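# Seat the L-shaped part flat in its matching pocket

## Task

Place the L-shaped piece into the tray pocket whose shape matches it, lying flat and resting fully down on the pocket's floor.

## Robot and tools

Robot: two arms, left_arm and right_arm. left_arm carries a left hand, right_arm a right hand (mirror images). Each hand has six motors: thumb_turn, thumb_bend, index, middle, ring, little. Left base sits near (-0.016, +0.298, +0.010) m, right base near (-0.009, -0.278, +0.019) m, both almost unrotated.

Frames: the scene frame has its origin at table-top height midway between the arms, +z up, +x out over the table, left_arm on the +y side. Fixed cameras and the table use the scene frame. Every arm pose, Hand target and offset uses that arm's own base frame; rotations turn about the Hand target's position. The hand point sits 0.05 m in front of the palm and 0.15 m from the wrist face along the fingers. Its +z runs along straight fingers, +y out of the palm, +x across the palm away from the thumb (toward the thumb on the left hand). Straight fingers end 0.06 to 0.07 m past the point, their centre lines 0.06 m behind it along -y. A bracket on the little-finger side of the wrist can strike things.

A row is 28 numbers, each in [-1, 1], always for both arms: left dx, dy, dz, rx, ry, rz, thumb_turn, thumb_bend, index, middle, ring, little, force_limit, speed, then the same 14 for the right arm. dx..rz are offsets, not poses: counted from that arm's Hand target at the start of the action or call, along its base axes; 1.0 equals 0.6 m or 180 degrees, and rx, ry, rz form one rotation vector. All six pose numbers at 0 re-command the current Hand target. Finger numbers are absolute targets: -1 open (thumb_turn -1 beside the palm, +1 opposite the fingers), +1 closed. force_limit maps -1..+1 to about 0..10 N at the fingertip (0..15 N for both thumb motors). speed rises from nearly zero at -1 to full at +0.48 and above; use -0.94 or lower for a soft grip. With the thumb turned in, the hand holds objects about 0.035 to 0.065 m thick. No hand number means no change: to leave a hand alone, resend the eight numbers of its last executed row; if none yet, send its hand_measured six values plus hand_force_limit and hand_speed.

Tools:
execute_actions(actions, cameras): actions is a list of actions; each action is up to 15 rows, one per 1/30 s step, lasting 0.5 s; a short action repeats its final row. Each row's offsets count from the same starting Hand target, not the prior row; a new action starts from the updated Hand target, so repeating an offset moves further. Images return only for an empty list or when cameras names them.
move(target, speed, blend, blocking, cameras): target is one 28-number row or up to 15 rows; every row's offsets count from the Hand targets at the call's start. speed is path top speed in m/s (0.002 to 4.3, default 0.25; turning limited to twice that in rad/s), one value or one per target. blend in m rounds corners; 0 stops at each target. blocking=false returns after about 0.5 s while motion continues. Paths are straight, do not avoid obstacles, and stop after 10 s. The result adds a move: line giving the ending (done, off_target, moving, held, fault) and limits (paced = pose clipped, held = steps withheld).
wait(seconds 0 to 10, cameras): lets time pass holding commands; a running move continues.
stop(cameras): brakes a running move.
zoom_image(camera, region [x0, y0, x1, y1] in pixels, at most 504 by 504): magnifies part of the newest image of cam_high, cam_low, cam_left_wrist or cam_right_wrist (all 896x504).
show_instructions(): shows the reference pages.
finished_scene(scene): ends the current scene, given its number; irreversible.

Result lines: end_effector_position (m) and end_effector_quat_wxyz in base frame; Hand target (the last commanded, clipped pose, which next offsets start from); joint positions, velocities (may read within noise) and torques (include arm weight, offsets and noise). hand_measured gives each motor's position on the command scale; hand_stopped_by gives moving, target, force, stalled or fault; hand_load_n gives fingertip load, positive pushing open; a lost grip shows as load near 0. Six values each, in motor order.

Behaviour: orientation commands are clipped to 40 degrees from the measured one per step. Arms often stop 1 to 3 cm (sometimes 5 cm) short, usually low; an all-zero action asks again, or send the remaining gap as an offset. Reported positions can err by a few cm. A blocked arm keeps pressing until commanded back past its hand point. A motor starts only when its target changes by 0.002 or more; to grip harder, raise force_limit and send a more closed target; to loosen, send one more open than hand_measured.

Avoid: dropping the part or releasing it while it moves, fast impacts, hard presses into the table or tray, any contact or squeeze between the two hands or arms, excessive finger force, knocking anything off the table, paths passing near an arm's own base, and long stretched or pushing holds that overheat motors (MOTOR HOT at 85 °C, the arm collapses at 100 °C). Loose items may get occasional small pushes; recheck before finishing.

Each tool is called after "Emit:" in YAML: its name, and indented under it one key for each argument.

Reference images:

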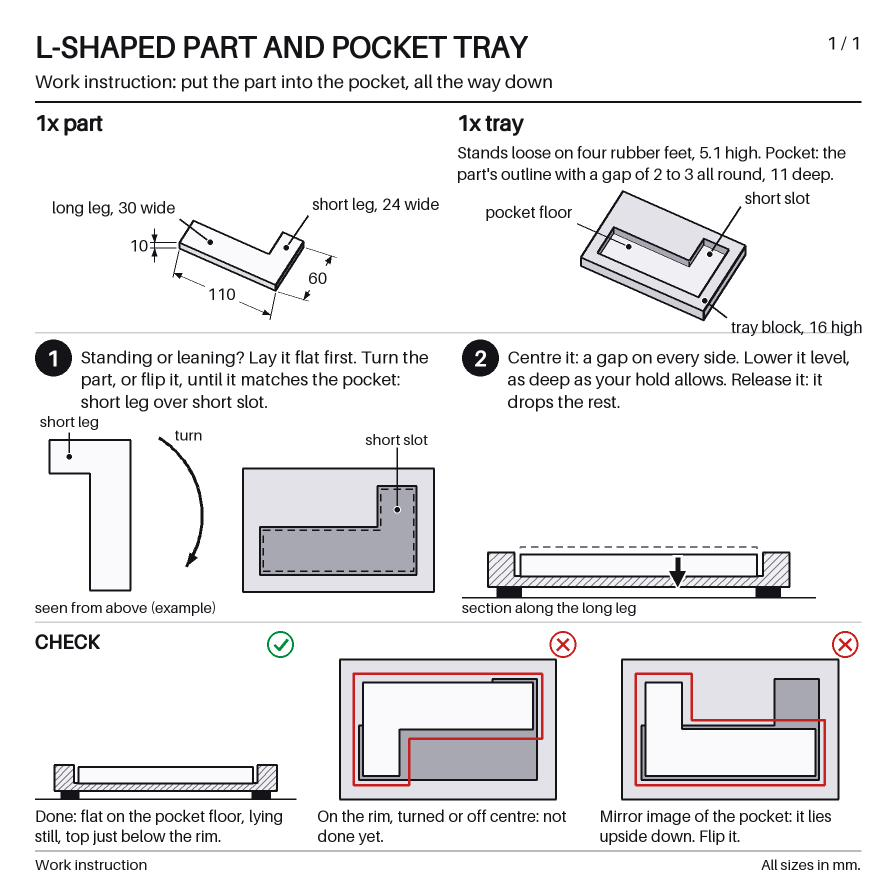

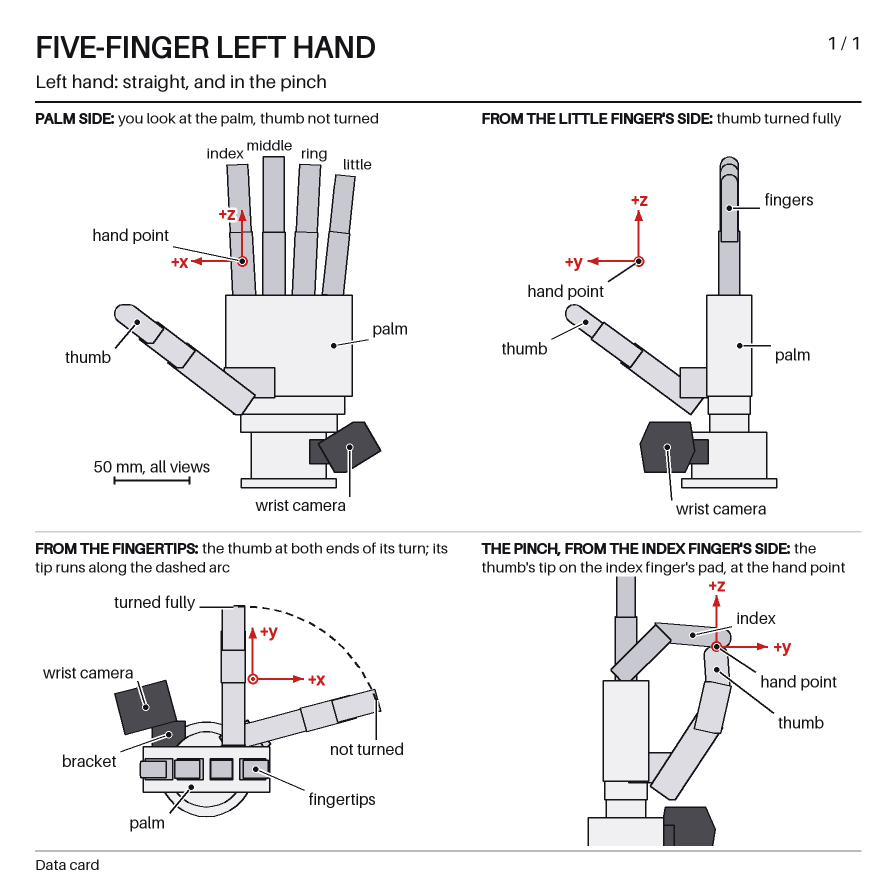

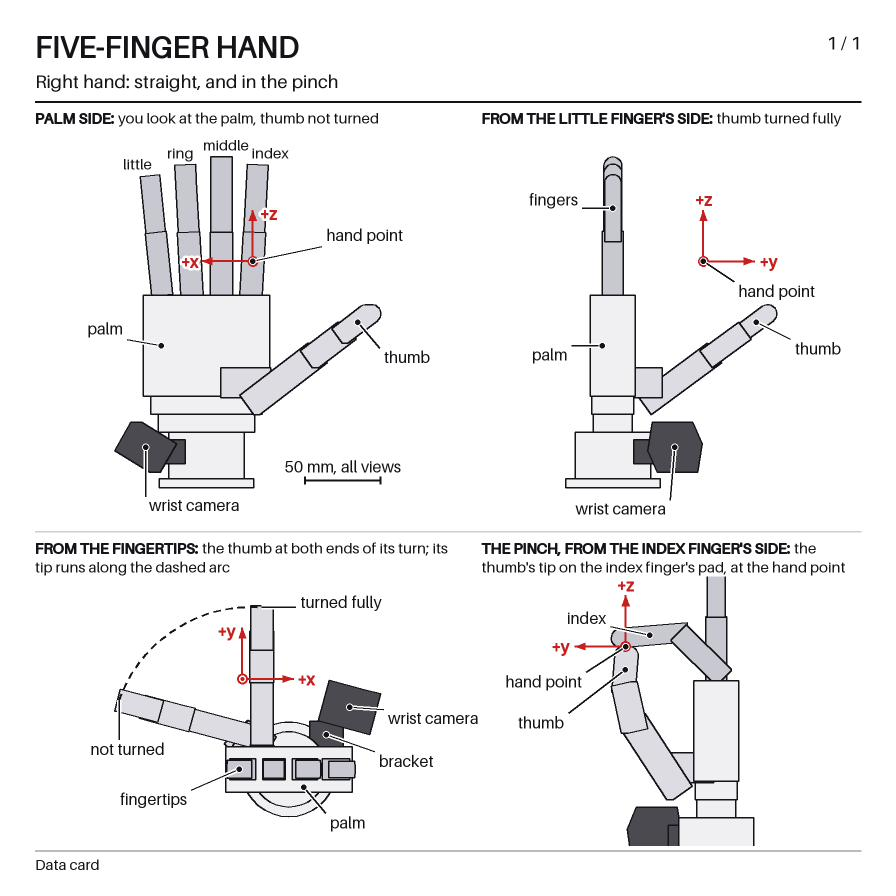

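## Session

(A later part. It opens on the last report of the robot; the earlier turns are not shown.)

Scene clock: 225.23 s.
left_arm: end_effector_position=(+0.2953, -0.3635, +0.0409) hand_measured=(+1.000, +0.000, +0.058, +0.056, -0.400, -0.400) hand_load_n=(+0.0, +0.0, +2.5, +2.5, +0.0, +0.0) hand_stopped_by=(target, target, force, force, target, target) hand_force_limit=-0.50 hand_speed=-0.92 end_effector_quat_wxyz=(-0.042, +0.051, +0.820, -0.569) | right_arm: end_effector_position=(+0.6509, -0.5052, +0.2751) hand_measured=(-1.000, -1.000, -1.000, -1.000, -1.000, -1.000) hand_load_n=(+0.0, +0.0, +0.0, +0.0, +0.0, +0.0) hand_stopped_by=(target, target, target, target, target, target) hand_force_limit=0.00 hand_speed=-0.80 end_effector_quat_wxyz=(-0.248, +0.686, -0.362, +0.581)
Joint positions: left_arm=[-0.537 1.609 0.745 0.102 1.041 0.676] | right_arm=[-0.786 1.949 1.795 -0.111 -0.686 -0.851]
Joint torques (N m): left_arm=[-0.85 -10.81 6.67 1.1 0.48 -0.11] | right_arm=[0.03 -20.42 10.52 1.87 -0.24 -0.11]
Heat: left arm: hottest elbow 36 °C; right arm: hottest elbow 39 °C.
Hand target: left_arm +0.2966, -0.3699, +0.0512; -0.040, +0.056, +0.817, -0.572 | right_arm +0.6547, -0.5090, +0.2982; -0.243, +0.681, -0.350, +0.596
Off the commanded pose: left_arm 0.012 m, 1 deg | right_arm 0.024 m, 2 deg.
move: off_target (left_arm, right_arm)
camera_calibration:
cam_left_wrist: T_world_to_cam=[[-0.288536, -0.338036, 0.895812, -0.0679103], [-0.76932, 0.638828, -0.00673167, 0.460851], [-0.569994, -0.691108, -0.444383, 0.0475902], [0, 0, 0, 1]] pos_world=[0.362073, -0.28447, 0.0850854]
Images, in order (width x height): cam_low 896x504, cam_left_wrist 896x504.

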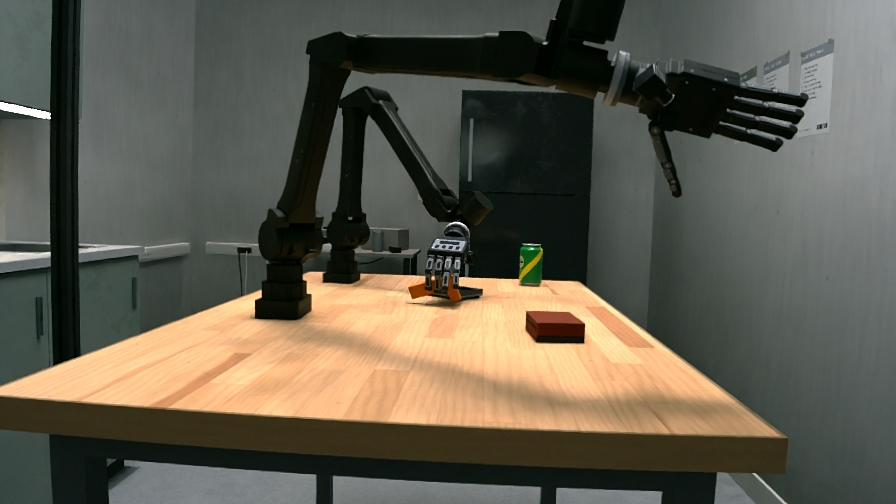

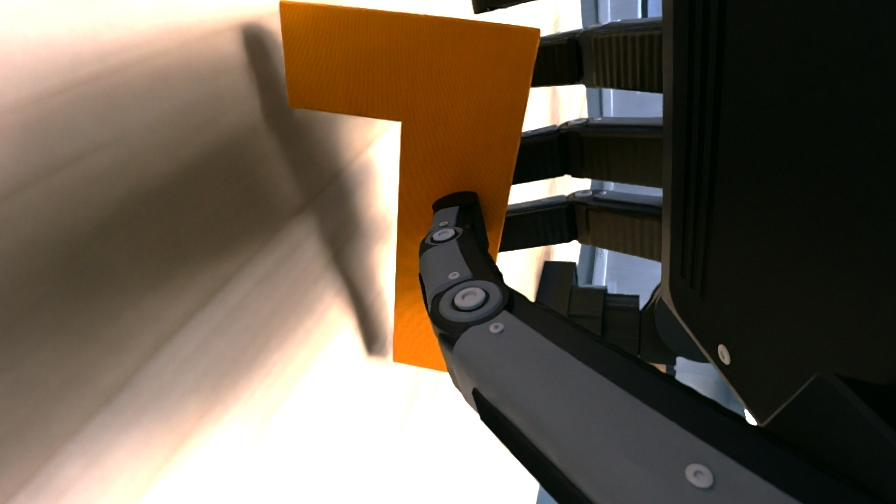

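Emit:
move:
  target:
    - [0,0,0.03,0.0991,-0.0134,0,1,0,0.3,0.3,-0.4,-0.4,-0.5,-0.92,0,0,0,0,0,0,-1,-1,-1,-1,-1,-1,0,-0.8]
    - [0,0,0.03,0.1982,-0.0268,0,1,0,0.3,0.3,-0.4,-0.4,-0.5,-0.92,0,0,0,0,0,0,-1,-1,-1,-1,-1,-1,0,-0.8]
  speed: 0.15
  blend: 0.01
  cameras: ["cam_low","cam_left_wrist"]

Emit:
zoom_image:
  camera: "cam_low"
  region: [380, 220, 520, 320]

Scene clock: 232.67 s.
left_arm: end_effector_position=(+0.2860, -0.3565, +0.0597) hand_measured=(+1.000, +0.000, +0.058, +0.056, -0.400, -0.400) hand_load_n=(-0.5, +0.0, +3.0, +2.5, +0.0, +0.0) hand_stopped_by=(target, target, force, force, target, target) hand_force_limit=-0.50 hand_speed=-0.92 end_effector_quat_wxyz=(-0.030, +0.054, +0.956, -0.286) | right_arm: end_effector_position=(+0.6509, -0.5052, +0.2751) hand_measured=(-1.000, -1.000, -1.000, -1.000, -1.000, -1.000) hand_load_n=(+0.0, +0.0, +0.0, +0.0, +0.0, +0.0) hand_stopped_by=(target, target, target, target, target, target) hand_force_limit=0.00 hand_speed=-0.80 end_effector_quat_wxyz=(-0.248, +0.686, -0.362, +0.581)
Joint positions: left_arm=[-0.747 1.569 1.062 -0.715 0.477 0.852] | right_arm=[-0.786 1.949 1.795 -0.111 -0.686 -0.851]
Joint torques (N m): left_arm=[-0.62 -9.7 10.25 0.57 0.28 0.1] | right_arm=[-0.03 -20.31 10.52 1.88 -0.23 -0.11]
Heat: left arm: hottest elbow 36 °C; right arm: hottest elbow 39 °C.
Hand target: left_arm +0.2967, -0.3698, +0.0691; -0.021, +0.065, +0.954, -0.291 | right_arm +0.6547, -0.5090, +0.2982; -0.243, +0.681, -0.350, +0.596
Off the commanded pose: left_arm 0.020 m, 2 deg | right_arm 0.024 m, 2 deg.
move: off_target (left_arm, right_arm)
camera_calibration:
cam_left_wrist: T_world_to_cam=[[-0.337277, -0.793759, 0.506153, -0.210336], [-0.778692, 0.537373, 0.323834, 0.396059], [-0.529039, -0.284916, -0.799337, 0.209822], [0, 0, 0, 1]] pos_world=[0.348471, -0.320006, 0.145924]
Images, in order (width x height): cam_low 896x504, cam_left_wrist 896x504.

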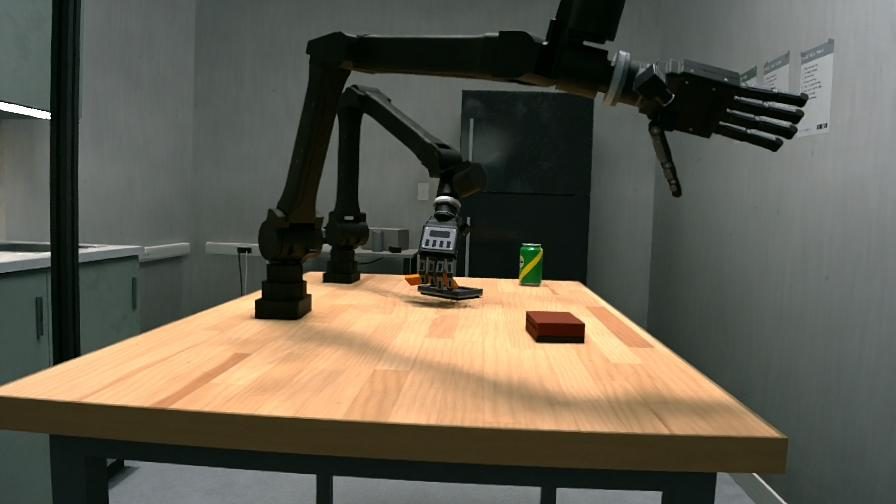

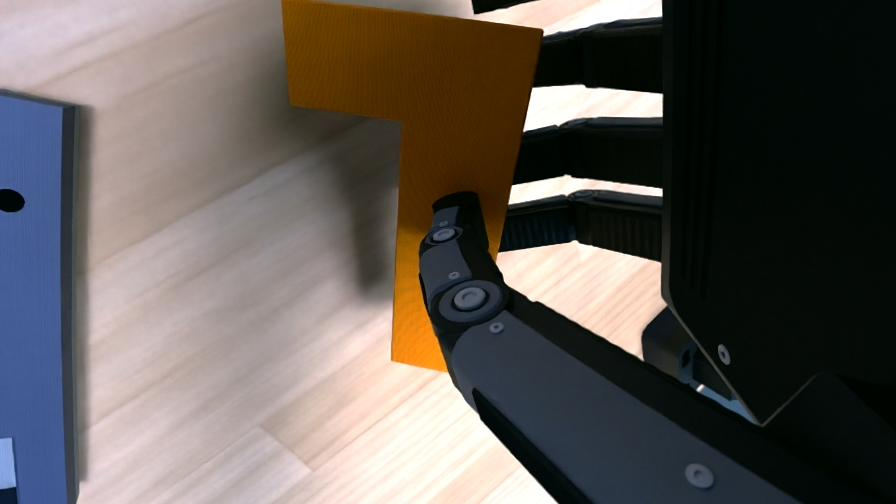

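Scaled by 3.600 from the camera's 896x504 image, which has a finer 1280x720 frame.

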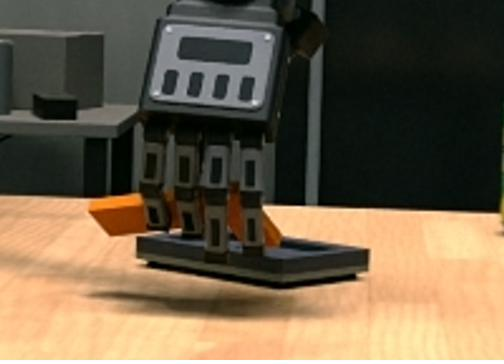

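Emit:
move:
  target: [0.01,-0.05,-0.023,0.0991,-0.0134,0,1,0,0.3,0.3,-0.4,-0.4,-0.5,-0.92,0,0,0,0,0,0,-1,-1,-1,-1,-1,-1,0,-0.8]
  speed: 0.12
  cameras: ["cam_low","cam_left_wrist"]

Emit:
zoom_image:
  camera: "cam_low"
  region: [380, 220, 520, 320]

Scene clock: 239.67 s.
left_arm: end_effector_position=(+0.2953, -0.3852, +0.0470) hand_measured=(+1.000, +0.000, +0.058, +0.056, -0.400, -0.400) hand_load_n=(-0.5, +0.0, +3.0, +2.5, +0.0, +0.0) hand_stopped_by=(target, target, force, force, target, target) hand_force_limit=-0.50 hand_speed=-0.92 end_effector_quat_wxyz=(-0.018, +0.068, +0.989, -0.132) | right_arm: end_effector_position=(+0.6509, -0.5052, +0.2751) hand_measured=(-1.000, -1.000, -1.000, -1.000, -1.000, -1.000) hand_load_n=(+0.0, +0.0, +0.0, +0.0, +0.0, +0.0) hand_stopped_by=(target, target, target, target, target, target) hand_force_limit=0.00 hand_speed=-0.80 end_effector_quat_wxyz=(-0.248, +0.686, -0.362, +0.581)
Joint positions: left_arm=[-0.878 1.759 1.306 -0.949 0.208 0.811] | right_arm=[-0.786 1.949 1.795 -0.111 -0.686 -0.851]
Joint torques (N m): left_arm=[-0.62 -12.45 10.14 0.2 0.07 -0.13] | right_arm=[-0.03 -20.25 10.61 1.87 -0.23 -0.11]
Heat: left arm: hottest elbow 37 °C; right arm: hottest elbow 39 °C.
Hand target: left_arm +0.3026, -0.3999, +0.0553; -0.011, +0.067, +0.988, -0.139 | right_arm +0.6547, -0.5090, +0.2982; -0.243, +0.681, -0.350, +0.596
Off the commanded pose: left_arm 0.018 m, 1 deg | right_arm 0.024 m, 2 deg.
move: off_target (left_arm, right_arm)
camera_calibration:
cam_left_wrist: T_world_to_cam=[[-0.376145, -0.899583, 0.22196, -0.239428], [-0.785716, 0.436645, 0.438167, 0.380719], [-0.491085, -0.00958333, -0.871059, 0.294633], [0, 0, 0, 1]] pos_world=[0.353767, -0.378801, 0.142968]
Images, in order (width x height): cam_low 896x504, cam_left_wrist 896x504.

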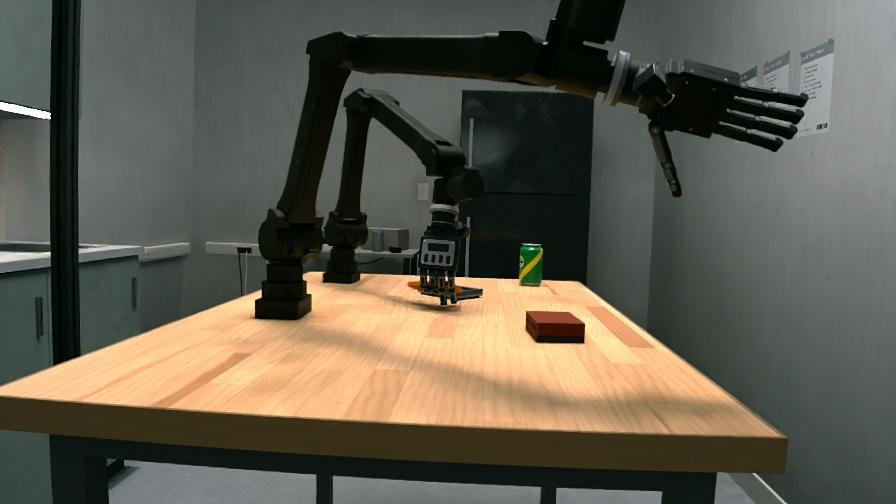

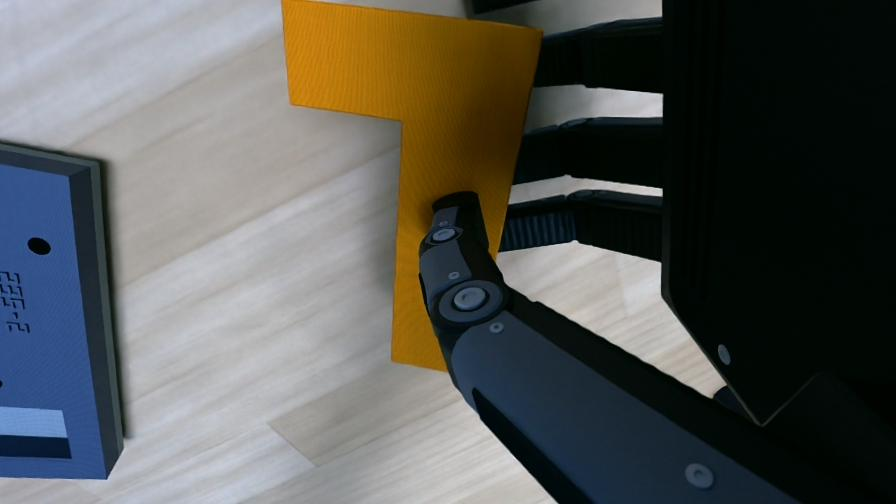

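Scaled by 3.600 from the camera's 896x504 image, which has a finer 1280x720 frame.

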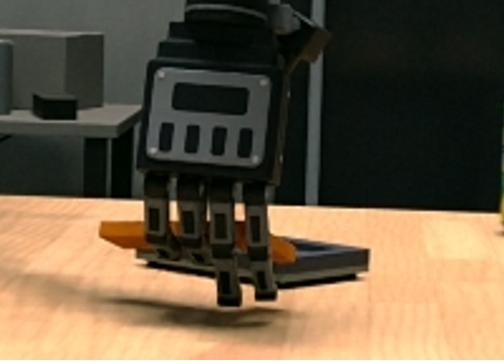

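Emit:
move:
  target: [0,0.01,-0.018,0,0,0,1,0,0.3,0.3,0,0,-0.5,-0.92,0,0,0,0,0,0,-1,-1,-1,-1,-1,-1,0,-0.8]
  speed: 0.05
  cameras: ["cam_low","cam_left_wrist"]

Emit:
zoom_image:
  camera: "cam_low"
  region: [380, 220, 520, 320]

Scene clock: 247.17 s.
left_arm: end_effector_position=(+0.2972, -0.3874, +0.0468) hand_measured=(+1.000, +0.000, +0.058, +0.056, +0.000, +0.000) hand_load_n=(-0.5, +0.0, +2.5, +2.5, +0.0, -0.5) hand_stopped_by=(target, target, force, force, target, target) hand_force_limit=-0.50 hand_speed=-0.92 end_effector_quat_wxyz=(-0.015, +0.068, +0.988, -0.135) | right_arm: end_effector_position=(+0.6509, -0.5052, +0.2751) hand_measured=(-1.000, -1.000, -1.000, -1.000, -1.000, -1.000) hand_load_n=(+0.0, +0.0, +0.0, +0.0, +0.0, +0.0) hand_stopped_by=(target, target, target, target, target, target) hand_force_limit=0.00 hand_speed=-0.80 end_effector_quat_wxyz=(-0.248, +0.686, -0.362, +0.581)
Joint positions: left_arm=[-0.878 1.759 1.306 -0.939 0.208 0.811] | right_arm=[-0.786 1.949 1.795 -0.111 -0.686 -0.851]
Joint torques (N m): left_arm=[0.03 -12.4 8.05 1.03 0.11 -0.04] | right_arm=[-0.26 -20.25 10.55 1.92 -0.24 -0.1]
Heat: left arm: hottest elbow 37 °C; right arm: hottest elbow 39 °C.
Hand target: left_arm +0.3027, -0.3939, +0.0445; -0.011, +0.067, +0.988, -0.139 | right_arm +0.6547, -0.5090, +0.2982; -0.243, +0.681, -0.350, +0.596
Off the commanded pose: left_arm 0.009 m, 1 deg | right_arm 0.024 m, 2 deg.
move: off_target (right_arm)
camera_calibration:
cam_left_wrist: T_world_to_cam=[[-0.377367, -0.897867, 0.22678, -0.239949], [-0.788792, 0.439943, 0.429253, 0.385891], [-0.485182, -0.0168959, -0.87425, 0.290871], [0, 0, 0, 1]] pos_world=[0.354964, -0.380298, 0.143065]
Images, in order (width x height): cam_low 896x504, cam_left_wrist 896x504.

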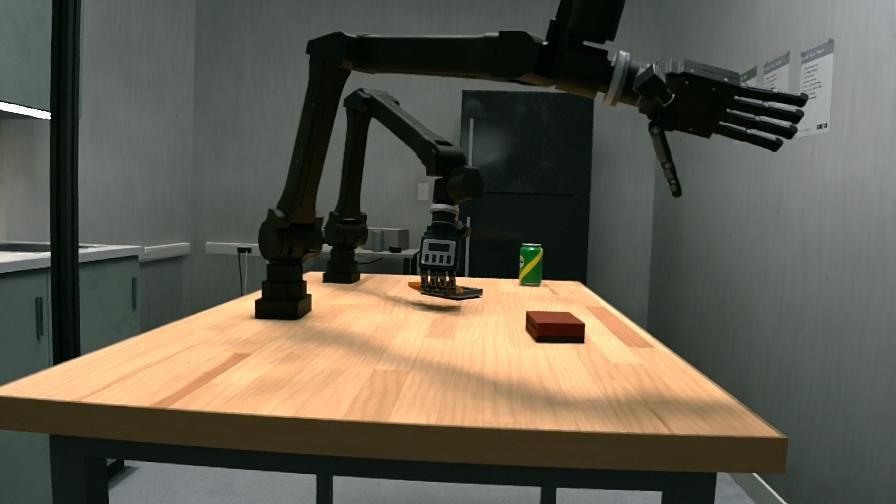

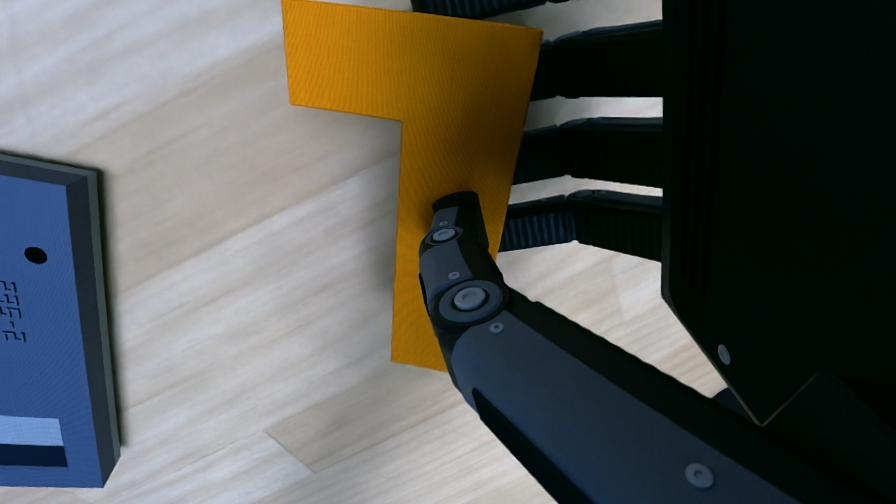

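Scaled by 3.600 from the camera's 896x504 image, which has a finer 1280x720 frame.

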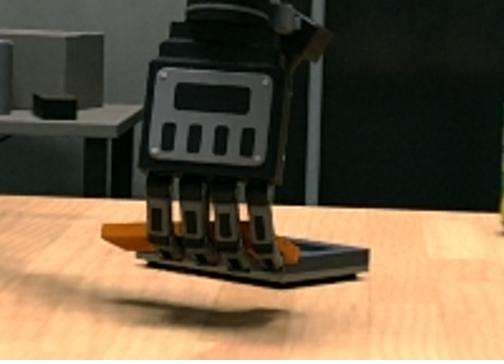

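Emit:
move:
  target: [-0.0095,0.033,0.03,-0.3524,0.0477,0,1,0,0.3,0.3,0,0,-0.5,-0.92,0,0,0,0,0,0,-1,-1,-1,-1,-1,-1,0,-0.8]
  speed: 0.2
  cameras: ["cam_low","cam_left_wrist"]

Emit:
zoom_image:
  camera: "cam_low"
  region: [380, 220, 520, 320]

Scene clock: 329.90 s.
left_arm: end_effector_position=(+0.2943, -0.3764, +0.0655) hand_measured=(+1.000, +0.000, +0.058, +0.056, +0.000, +0.000) hand_load_n=(-0.5, +0.0, +3.0, +2.5, +0.0, +0.0) hand_stopped_by=(target, target, force, force, target, target) hand_force_limit=-0.50 hand_speed=-0.92 end_effector_quat_wxyz=(-0.043, +0.059, +0.765, -0.640) | right_arm: end_effector_position=(+0.6509, -0.5052, +0.2751) hand_measured=(-1.000, -1.000, -1.000, -1.000, -1.000, -1.000) hand_load_n=(+0.0, +0.0, +0.0, +0.0, +0.0, +0.0) hand_stopped_by=(target, target, target, target, target, target) hand_force_limit=0.00 hand_speed=-0.80 end_effector_quat_wxyz=(-0.248, +0.686, -0.362, +0.581)
Joint positions: left_arm=[-0.522 1.643 0.689 0.502 1.155 0.427] | right_arm=[-0.786 1.949 1.795 -0.111 -0.686 -0.851]
Joint torques (N m): left_arm=[0.85 -8.7 5.14 2.26 0.5 -0.14] | right_arm=[0.26 -20.19 10.59 1.88 -0.23 -0.1]
Heat: left arm: hottest elbow 37 °C; right arm: hottest elbow 40 °C.
Hand target: left_arm +0.2970, -0.3740, +0.0625; -0.044, +0.053, +0.764, -0.641 | right_arm +0.6547, -0.5090, +0.2982; -0.243, +0.681, -0.350, +0.596
Off the commanded pose: left_arm 0.005 m, 1 deg | right_arm 0.024 m, 2 deg.
move: off_target (right_arm)
camera_calibration:
cam_left_wrist: T_world_to_cam=[[-0.287443, -0.168069, 0.942936, -0.0340399], [-0.760929, 0.637969, -0.118249, 0.472963], [-0.58169, -0.751497, -0.311269, 0.0210991], [0, 0, 0, 1]] pos_world=[0.362379, -0.291601, 0.0945921]
Images, in order (width x height): cam_low 896x504, cam_left_wrist 896x504.

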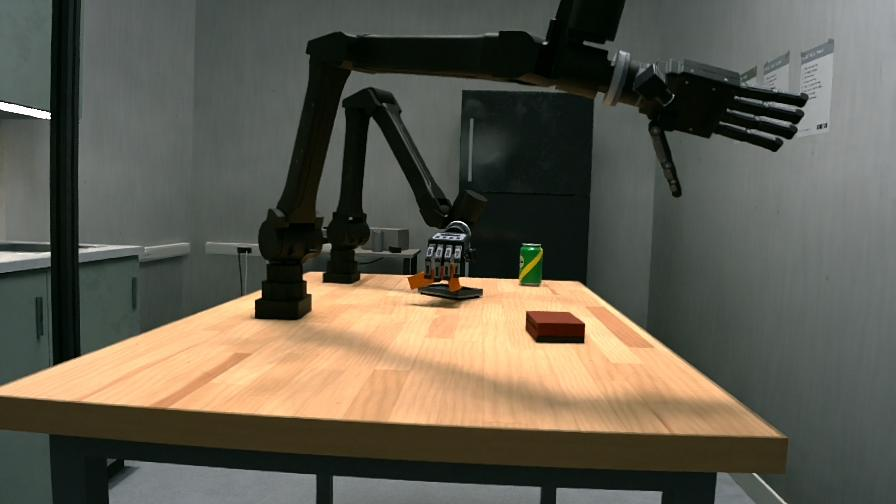

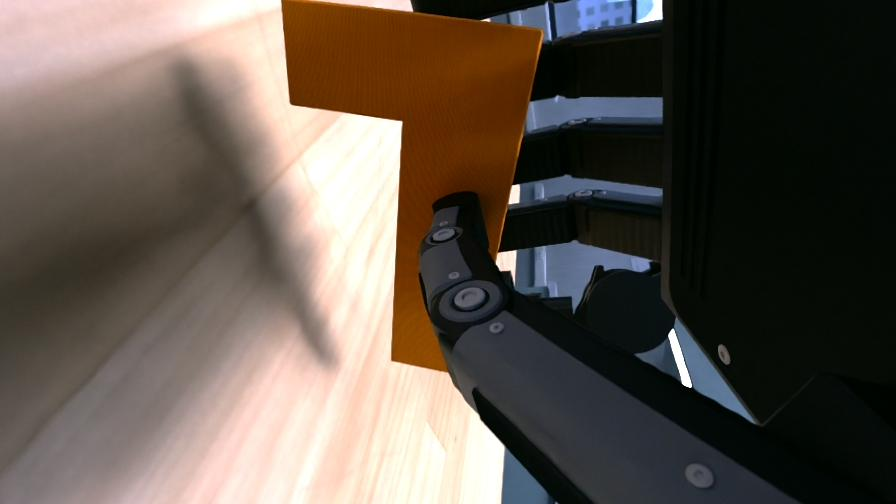

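Scaled by 3.600 from the camera's 896x504 image, which has a finer 1280x720 frame.

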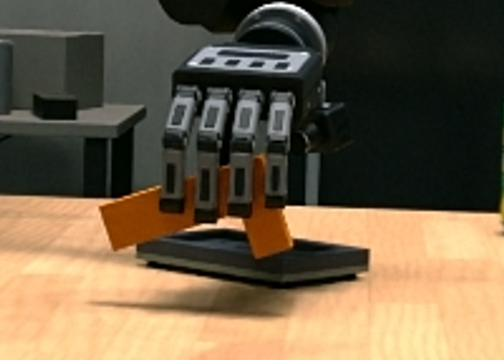

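Emit:
move:
  target: [0,0,-0.058,0,0,0,1,0,0.3,0.3,0,0,-0.5,-0.92,0,0,0,0,0,0,-1,-1,-1,-1,-1,-1,0,-0.8]
  speed: 0.06
  cameras: ["cam_low","cam_left_wrist"]

Emit:
zoom_image:
  camera: "cam_low"
  region: [380, 220, 520, 320]

Scene clock: 337.23 s.
left_arm: end_effector_position=(+0.2943, -0.3766, +0.0316) hand_measured=(+1.000, +0.000, +0.058, +0.056, +0.000, +0.000) hand_load_n=(-0.5, +0.0, +3.0, +2.5, +0.0, +0.0) hand_stopped_by=(target, target, force, force, target, target) hand_force_limit=-0.50 hand_speed=-0.92 end_effector_quat_wxyz=(-0.044, +0.059, +0.764, -0.641) | right_arm: end_effector_position=(+0.6509, -0.5052, +0.2751) hand_measured=(-1.000, -1.000, -1.000, -1.000, -1.000, -1.000) hand_load_n=(+0.0, +0.0, +0.0, +0.0, +0.0, +0.0) hand_stopped_by=(target, target, target, target, target, target) hand_force_limit=0.00 hand_speed=-0.80 end_effector_quat_wxyz=(-0.248, +0.686, -0.362, +0.581)
Joint positions: left_arm=[-0.522 1.743 0.676 0.617 1.157 0.424] | right_arm=[-0.786 1.949 1.795 -0.111 -0.686 -0.851]
Joint torques (N m): left_arm=[0.85 -9.11 4.45 2.28 0.43 -0.1] | right_arm=[-0.03 -20.25 10.51 1.88 -0.23 -0.1]
Heat: left arm: hottest elbow 37 °C; right arm: hottest elbow 40 °C.
Hand target: left_arm +0.2968, -0.3741, +0.0277; -0.044, +0.053, +0.764, -0.641 | right_arm +0.6547, -0.5090, +0.2982; -0.243, +0.681, -0.350, +0.596
Off the commanded pose: left_arm 0.005 m, 1 deg | right_arm 0.024 m, 2 deg.
move: off_target (right_arm)
camera_calibration:
cam_left_wrist: T_world_to_cam=[[-0.286283, -0.1664, 0.943585, -0.00186262], [-0.76038, 0.638656, -0.118072, 0.469125], [-0.582979, -0.751285, -0.309364, 0.0108063], [0, 0, 0, 1]] pos_world=[0.36248, -0.291801, 0.0604913]
Images, in order (width x height): cam_low 896x504, cam_left_wrist 896x504.

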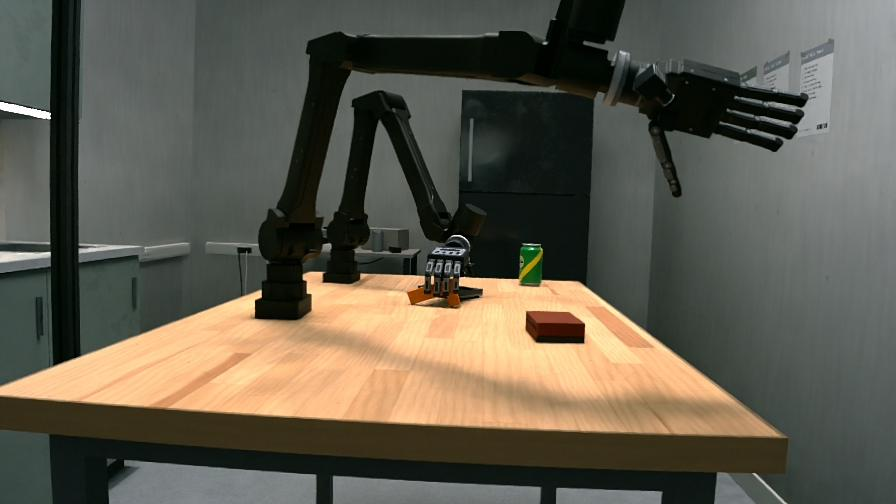

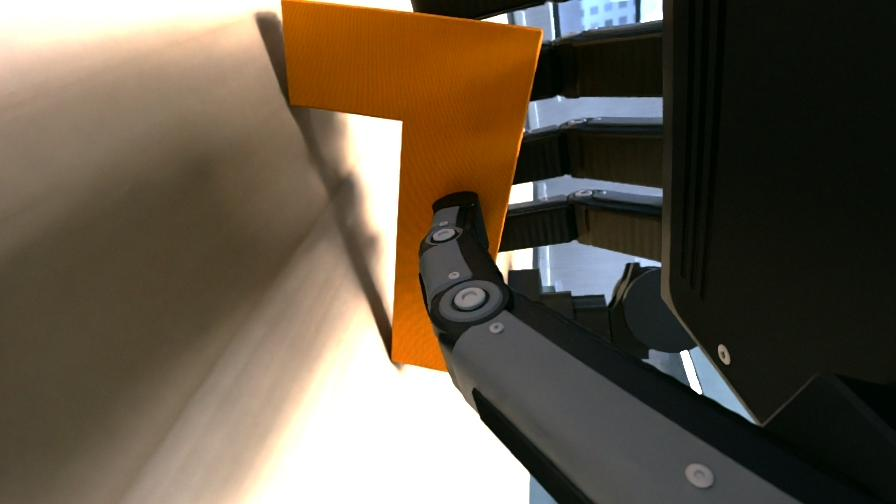

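Scaled by 3.600 from the camera's 896x504 image, which has a finer 1280x720 frame.

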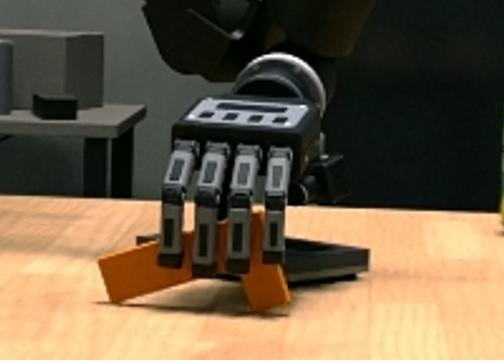

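Emit:
move:
  target:
    - [0,0,0,0,0,0,1,0,-0.25,-0.25,-0.3,-0.3,-0.5,-0.7,0,0,0,0,0,0,-1,-1,-1,-1,-1,-1,0,-0.8]
    - [0.0,0.008,0.0,0,0,0,1,0,-0.25,-0.25,-0.3,-0.3,-0.5,-0.7,0,0,0,0,0,0,-1,-1,-1,-1,-1,-1,0,-0.8]
    - [0.037,0.006,0.04,0,0,0,1,0,-0.25,-0.25,-0.3,-0.3,-0.5,-0.7,0,0,0,0,0,0,-1,-1,-1,-1,-1,-1,0,-0.8]
  speed: 0.06
  cameras: ["cam_low","cam_left_wrist"]

Emit:
zoom_image:
  camera: "cam_low"
  region: [380, 220, 520, 320]

Scene clock: 347.70 s.
left_arm: end_effector_position=(+0.3037, -0.3670, +0.0382) hand_measured=(+1.000, +0.000, -0.250, -0.250, -0.300, -0.300) hand_load_n=(+0.0, +0.0, +0.0, +0.0, +0.0, +0.0) hand_stopped_by=(target, target, target, target, target, target) hand_force_limit=-0.50 hand_speed=-0.70 end_effector_quat_wxyz=(-0.062, +0.041, +0.769, -0.635) | right_arm: end_effector_position=(+0.6509, -0.5052, +0.2751) hand_measured=(-1.000, -1.000, -1.000, -1.000, -1.000, -1.000) hand_load_n=(+0.0, +0.0, +0.0, +0.0, +0.0, +0.0) hand_stopped_by=(target, target, target, target, target, target) hand_force_limit=0.00 hand_speed=-0.80 end_effector_quat_wxyz=(-0.248, +0.686, -0.362, +0.581)
Joint positions: left_arm=[-0.489 1.726 0.707 0.5 1.185 0.443] | right_arm=[-0.786 1.949 1.795 -0.111 -0.686 -0.851]
Joint torques (N m): left_arm=[0.91 -11.4 6.99 1.18 0.55 0.11] | right_arm=[-0.09 -20.31 10.51 1.83 -0.24 -0.11]
Heat: left arm: hottest elbow 37 °C; right arm: hottest elbow 40 °C.
Hand target: left_arm +0.3192, -0.3704, +0.0518; -0.044, +0.053, +0.764, -0.641 | right_arm +0.6547, -0.5090, +0.2982; -0.243, +0.681, -0.350, +0.596
Off the commanded pose: left_arm 0.021 m, 3 deg | right_arm 0.024 m, 2 deg.
move: off_target (left_arm, right_arm)
camera_calibration:
cam_left_wrist: T_world_to_cam=[[-0.240483, -0.18572, 0.95272, -0.0251022], [-0.767841, 0.63684, -0.0696733, 0.470765], [-0.593791, -0.748293, -0.295752, 0.0293564], [0, 0, 0, 1]] pos_world=[0.372868, -0.282497, 0.0653974]
Images, in order (width x height): cam_low 896x504, cam_left_wrist 896x504.

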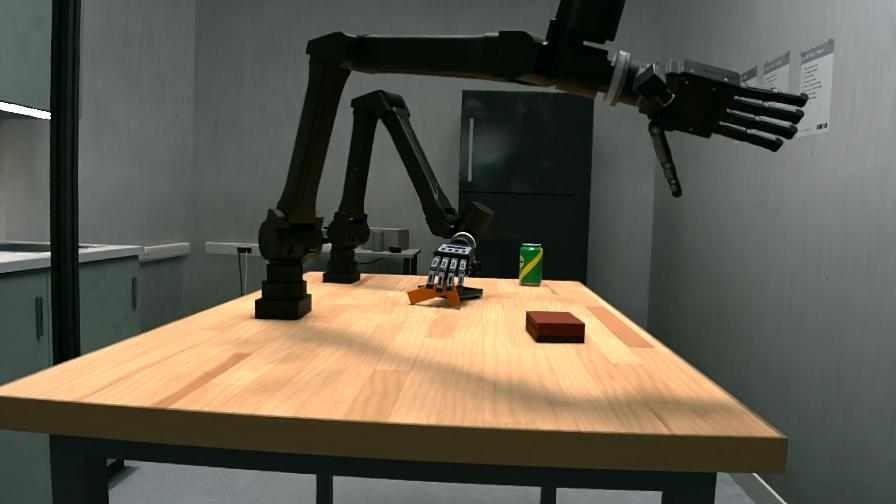

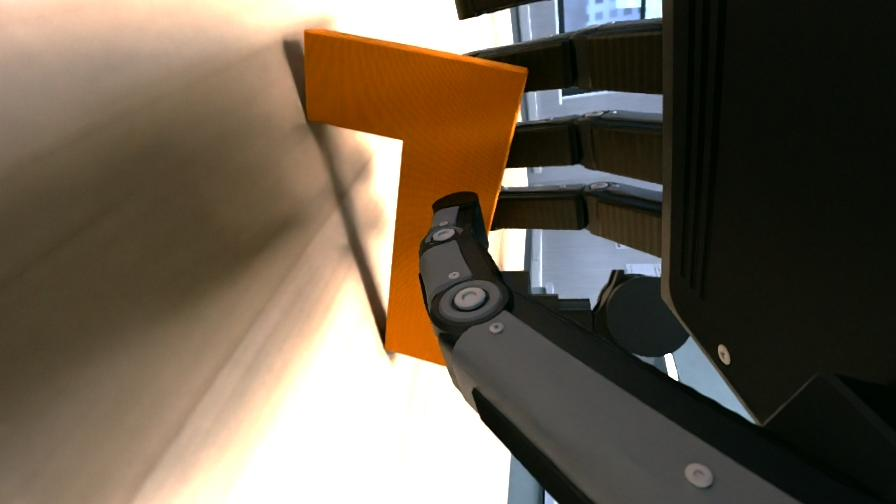

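Scaled by 3.600 from the camera's 896x504 image, which has a finer 1280x720 frame.

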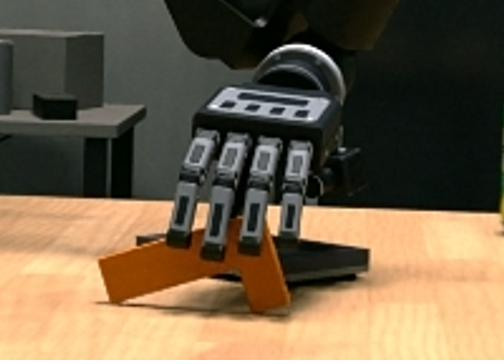

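Emit:
move:
  target: [0.028,-0.006,0.018,0,0,0,1,0,-0.25,-0.25,-0.3,-0.3,-0.5,-0.7,0,0,0,0,0,0,-1,-1,-1,-1,-1,-1,0,-0.8]
  speed: 0.08
  cameras: ["cam_low","cam_left_wrist"]

Emit:
zoom_image:
  camera: "cam_low"
  region: [380, 220, 520, 320]

Scene clock: 353.00 s.
left_arm: end_effector_position=(+0.3197, -0.3708, +0.0482) hand_measured=(+1.000, +0.000, -0.250, -0.250, -0.300, -0.300) hand_load_n=(+0.0, +0.0, +0.0, +0.0, +0.0, +0.0) hand_stopped_by=(target, target, target, target, target, target) hand_force_limit=-0.50 hand_speed=-0.70 end_effector_quat_wxyz=(-0.062, +0.041, +0.769, -0.635) | right_arm: end_effector_position=(+0.6509, -0.5052, +0.2751) hand_measured=(-1.000, -1.000, -1.000, -1.000, -1.000, -1.000) hand_load_n=(+0.0, +0.0, +0.0, +0.0, +0.0, +0.0) hand_stopped_by=(target, target, target, target, target, target) hand_force_limit=0.00 hand_speed=-0.80 end_effector_quat_wxyz=(-0.248, +0.686, -0.362, +0.581)
Joint positions: left_arm=[-0.479 1.726 0.759 0.435 1.194 0.456] | right_arm=[-0.786 1.949 1.795 -0.111 -0.686 -0.851]
Joint torques (N m): left_arm=[0.91 -11.69 7.49 1.16 0.56 0.11] | right_arm=[-0.21 -20.48 10.55 1.83 -0.24 -0.12]
Heat: left arm: hottest elbow 37 °C; right arm: hottest elbow 40 °C.
Hand target: left_arm +0.3359, -0.3741, +0.0626; -0.044, +0.053, +0.764, -0.641 | right_arm +0.6547, -0.5090, +0.2982; -0.243, +0.681, -0.350, +0.596
Off the commanded pose: left_arm 0.022 m, 3 deg | right_arm 0.024 m, 2 deg.
move: off_target (left_arm, right_arm)
camera_calibration:
cam_left_wrist: T_world_to_cam=[[-0.239587, -0.18573, 0.952944, -0.0318317], [-0.767594, 0.637234, -0.0687892, 0.486194], [-0.594472, -0.747955, -0.295239, 0.0393534], [0, 0, 0, 1]] pos_world=[0.388968, -0.286297, 0.0753974]
Images, in order (width x height): cam_low 896x504, cam_left_wrist 896x504.

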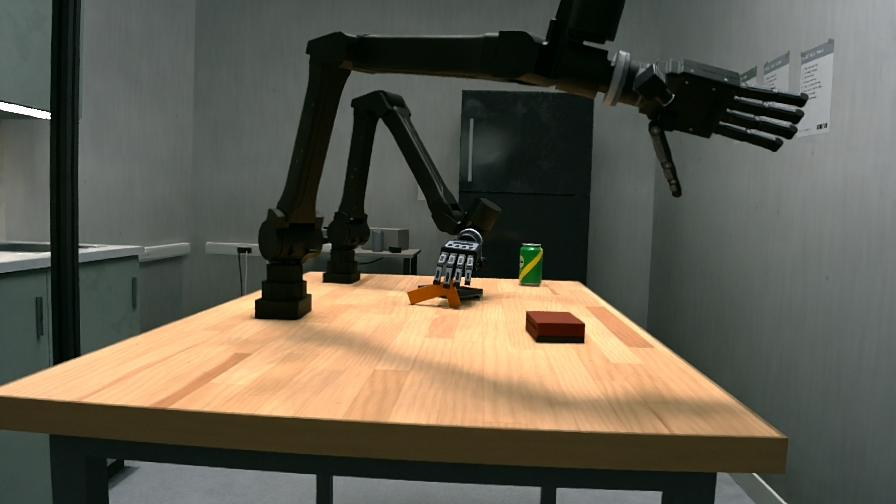

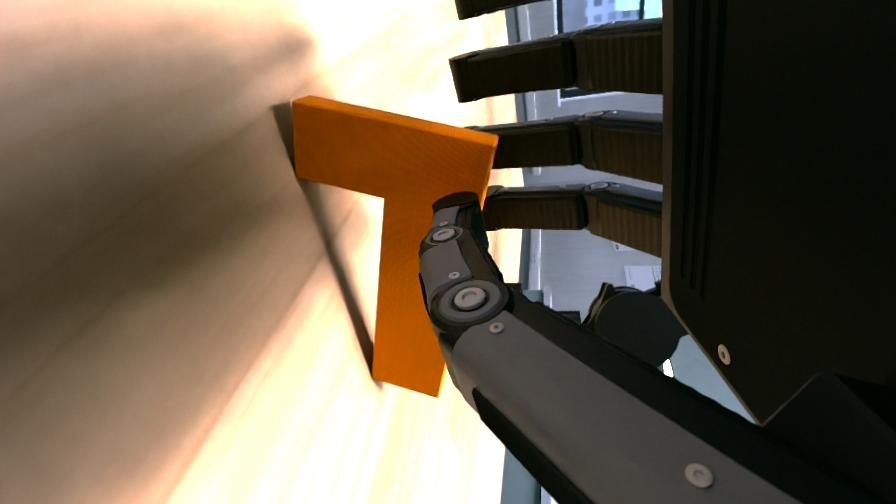

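Scaled by 3.600 from the camera's 896x504 image, which has a finer 1280x720 frame.

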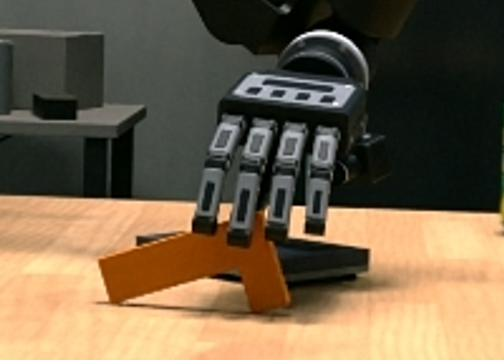

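Emit:
move:
  target: [-0.0248,-0.0023,-0.0448,0,0,0,1,0,-0.25,-0.25,-0.3,-0.3,-0.5,-0.7,0,0,0,0,0,0,-1,-1,-1,-1,-1,-1,0,-0.8]
  speed: 0.06
  cameras: ["cam_low","cam_left_wrist"]

Emit:
zoom_image:
  camera: "cam_low"
  region: [380, 220, 520, 320]

Scene clock: 366.63 s.
left_arm: end_effector_position=(+0.3237, -0.3720, +0.0390) hand_measured=(+1.000, +0.000, -0.250, -0.250, -0.300, -0.300) hand_load_n=(+0.0, +0.0, +0.0, +0.0, +0.0, +0.0) hand_stopped_by=(target, target, target, target, target, target) hand_force_limit=-0.50 hand_speed=-0.70 end_effector_quat_wxyz=(-0.040, +0.053, +0.764, -0.641) | right_arm: end_effector_position=(+0.6509, -0.5052, +0.2751) hand_measured=(-1.000, -1.000, -1.000, -1.000, -1.000, -1.000) hand_load_n=(+0.0, +0.0, +0.0, +0.0, +0.0, +0.0) hand_stopped_by=(target, target, target, target, target, target) hand_force_limit=0.00 hand_speed=-0.80 end_effector_quat_wxyz=(-0.248, +0.686, -0.362, +0.581)
Joint positions: left_arm=[-0.479 1.754 0.742 0.534 1.183 0.454] | right_arm=[-0.786 1.949 1.795 -0.111 -0.686 -0.851]
Joint torques (N m): left_arm=[-0.79 -9.93 4.89 2.21 0.32 -0.11] | right_arm=[-0.03 -20.37 10.54 1.91 -0.24 -0.11]
Heat: left arm: hottest elbow 37 °C; right arm: hottest elbow 40 °C.
Hand target: left_arm +0.3209, -0.3755, +0.0356; -0.044, +0.053, +0.764, -0.641 | right_arm +0.6547, -0.5090, +0.2982; -0.243, +0.681, -0.350, +0.596
Off the commanded pose: left_arm 0.006 m, 0 deg | right_arm 0.024 m, 2 deg.
move: off_target (right_arm)
camera_calibration:
cam_left_wrist: T_world_to_cam=[[-0.282447, -0.170378, 0.944031, -0.00233742], [-0.769813, 0.627439, -0.117083, 0.488306], [-0.572374, -0.759797, -0.308377, 0.0269551], [0, 0, 0, 1]] pos_world=[0.390672, -0.2863, 0.0676911]
Images, in order (width x height): cam_low 896x504, cam_left_wrist 896x504.

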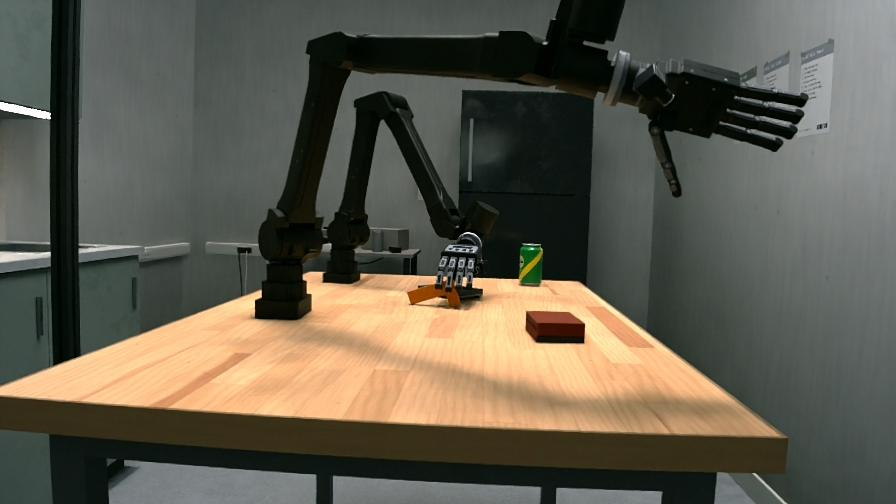

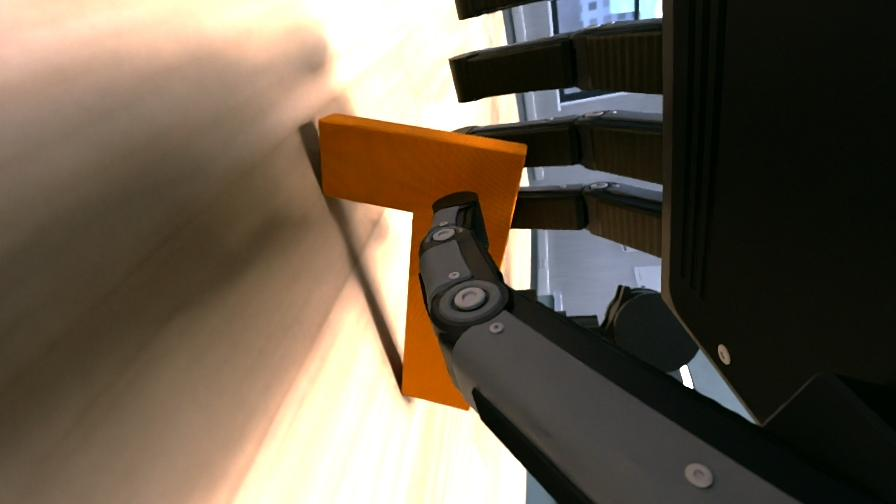

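Scaled by 3.600 from the camera's 896x504 image, which has a finer 1280x720 frame.

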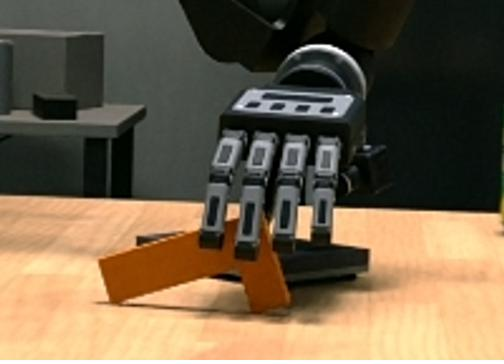

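Emit:
move:
  target: [0.022,-0.0095,0.048,0,0,0,1,0,-0.25,-0.25,-0.3,-0.3,-0.5,-0.7,0,0,0,0,0,0,-1,-1,-1,-1,-1,-1,0,-0.8]
  speed: 0.08
  cameras: ["cam_left_wrist"]

Scene clock: 380.43 s.
left_arm: end_effector_position=(+0.3251, -0.3727, +0.0498) hand_measured=(+1.000, +0.000, -0.250, -0.250, -0.300, -0.300) hand_load_n=(+0.0, +0.5, +0.0, +0.0, +0.0, +0.0) hand_stopped_by=(target, target, target, target, target, target) hand_force_limit=-0.50 hand_speed=-0.70 end_effector_quat_wxyz=(-0.052, +0.042, +0.769, -0.636) | right_arm: end_effector_position=(+0.6509, -0.5052, +0.2751) hand_measured=(-1.000, -1.000, -1.000, -1.000, -1.000, -1.000) hand_load_n=(+0.0, +0.0, +0.0, +0.0, +0.0, +0.0) hand_stopped_by=(target, target, target, target, target, target) hand_force_limit=0.00 hand_speed=-0.80 end_effector_quat_wxyz=(-0.248, +0.686, -0.362, +0.581)
Joint positions: left_arm=[-0.479 1.727 0.764 0.451 1.183 0.452] | right_arm=[-0.786 1.949 1.795 -0.111 -0.686 -0.851]
Joint torques (N m): left_arm=[-0.5 -11.81 7.46 1.2 0.45 -0.08] | right_arm=[-0.21 -20.42 10.55 1.91 -0.24 -0.11]
Heat: left arm: hottest elbow 37 °C; right arm: hottest elbow 40 °C.
Hand target: left_arm +0.3343, -0.3812, +0.0646; -0.044, +0.053, +0.764, -0.641 | right_arm +0.6547, -0.5090, +0.2982; -0.243, +0.681, -0.350, +0.596
Off the commanded pose: left_arm 0.019 m, 2 deg | right_arm 0.024 m, 2 deg.
move: off_target (left_arm, right_arm)
camera_calibration:
cam_left_wrist: T_world_to_cam=[[-0.253007, -0.18504, 0.949604, -0.0275377], [-0.773119, 0.628745, -0.0834685, 0.490994], [-0.581613, -0.755275, -0.302135, 0.0349653], [0, 0, 0, 1]] pos_world=[0.392966, -0.287397, 0.0776967]
Images, in order (width x height): cam_left_wrist 896x504.

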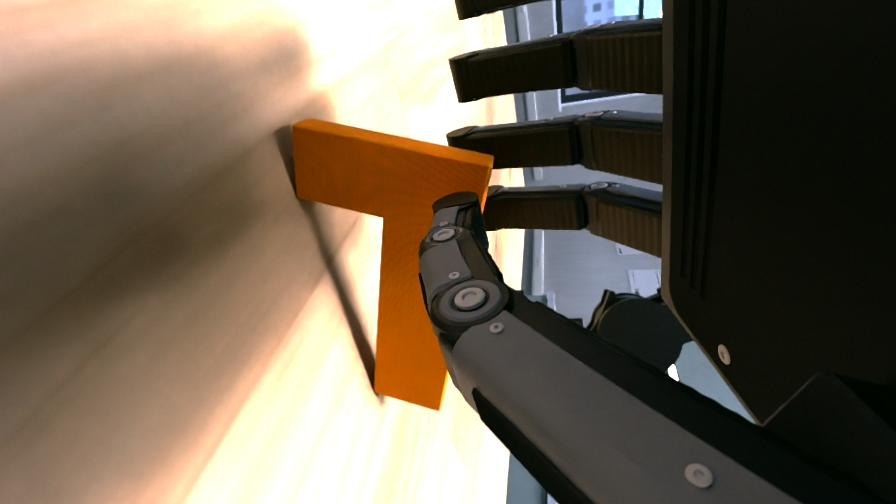

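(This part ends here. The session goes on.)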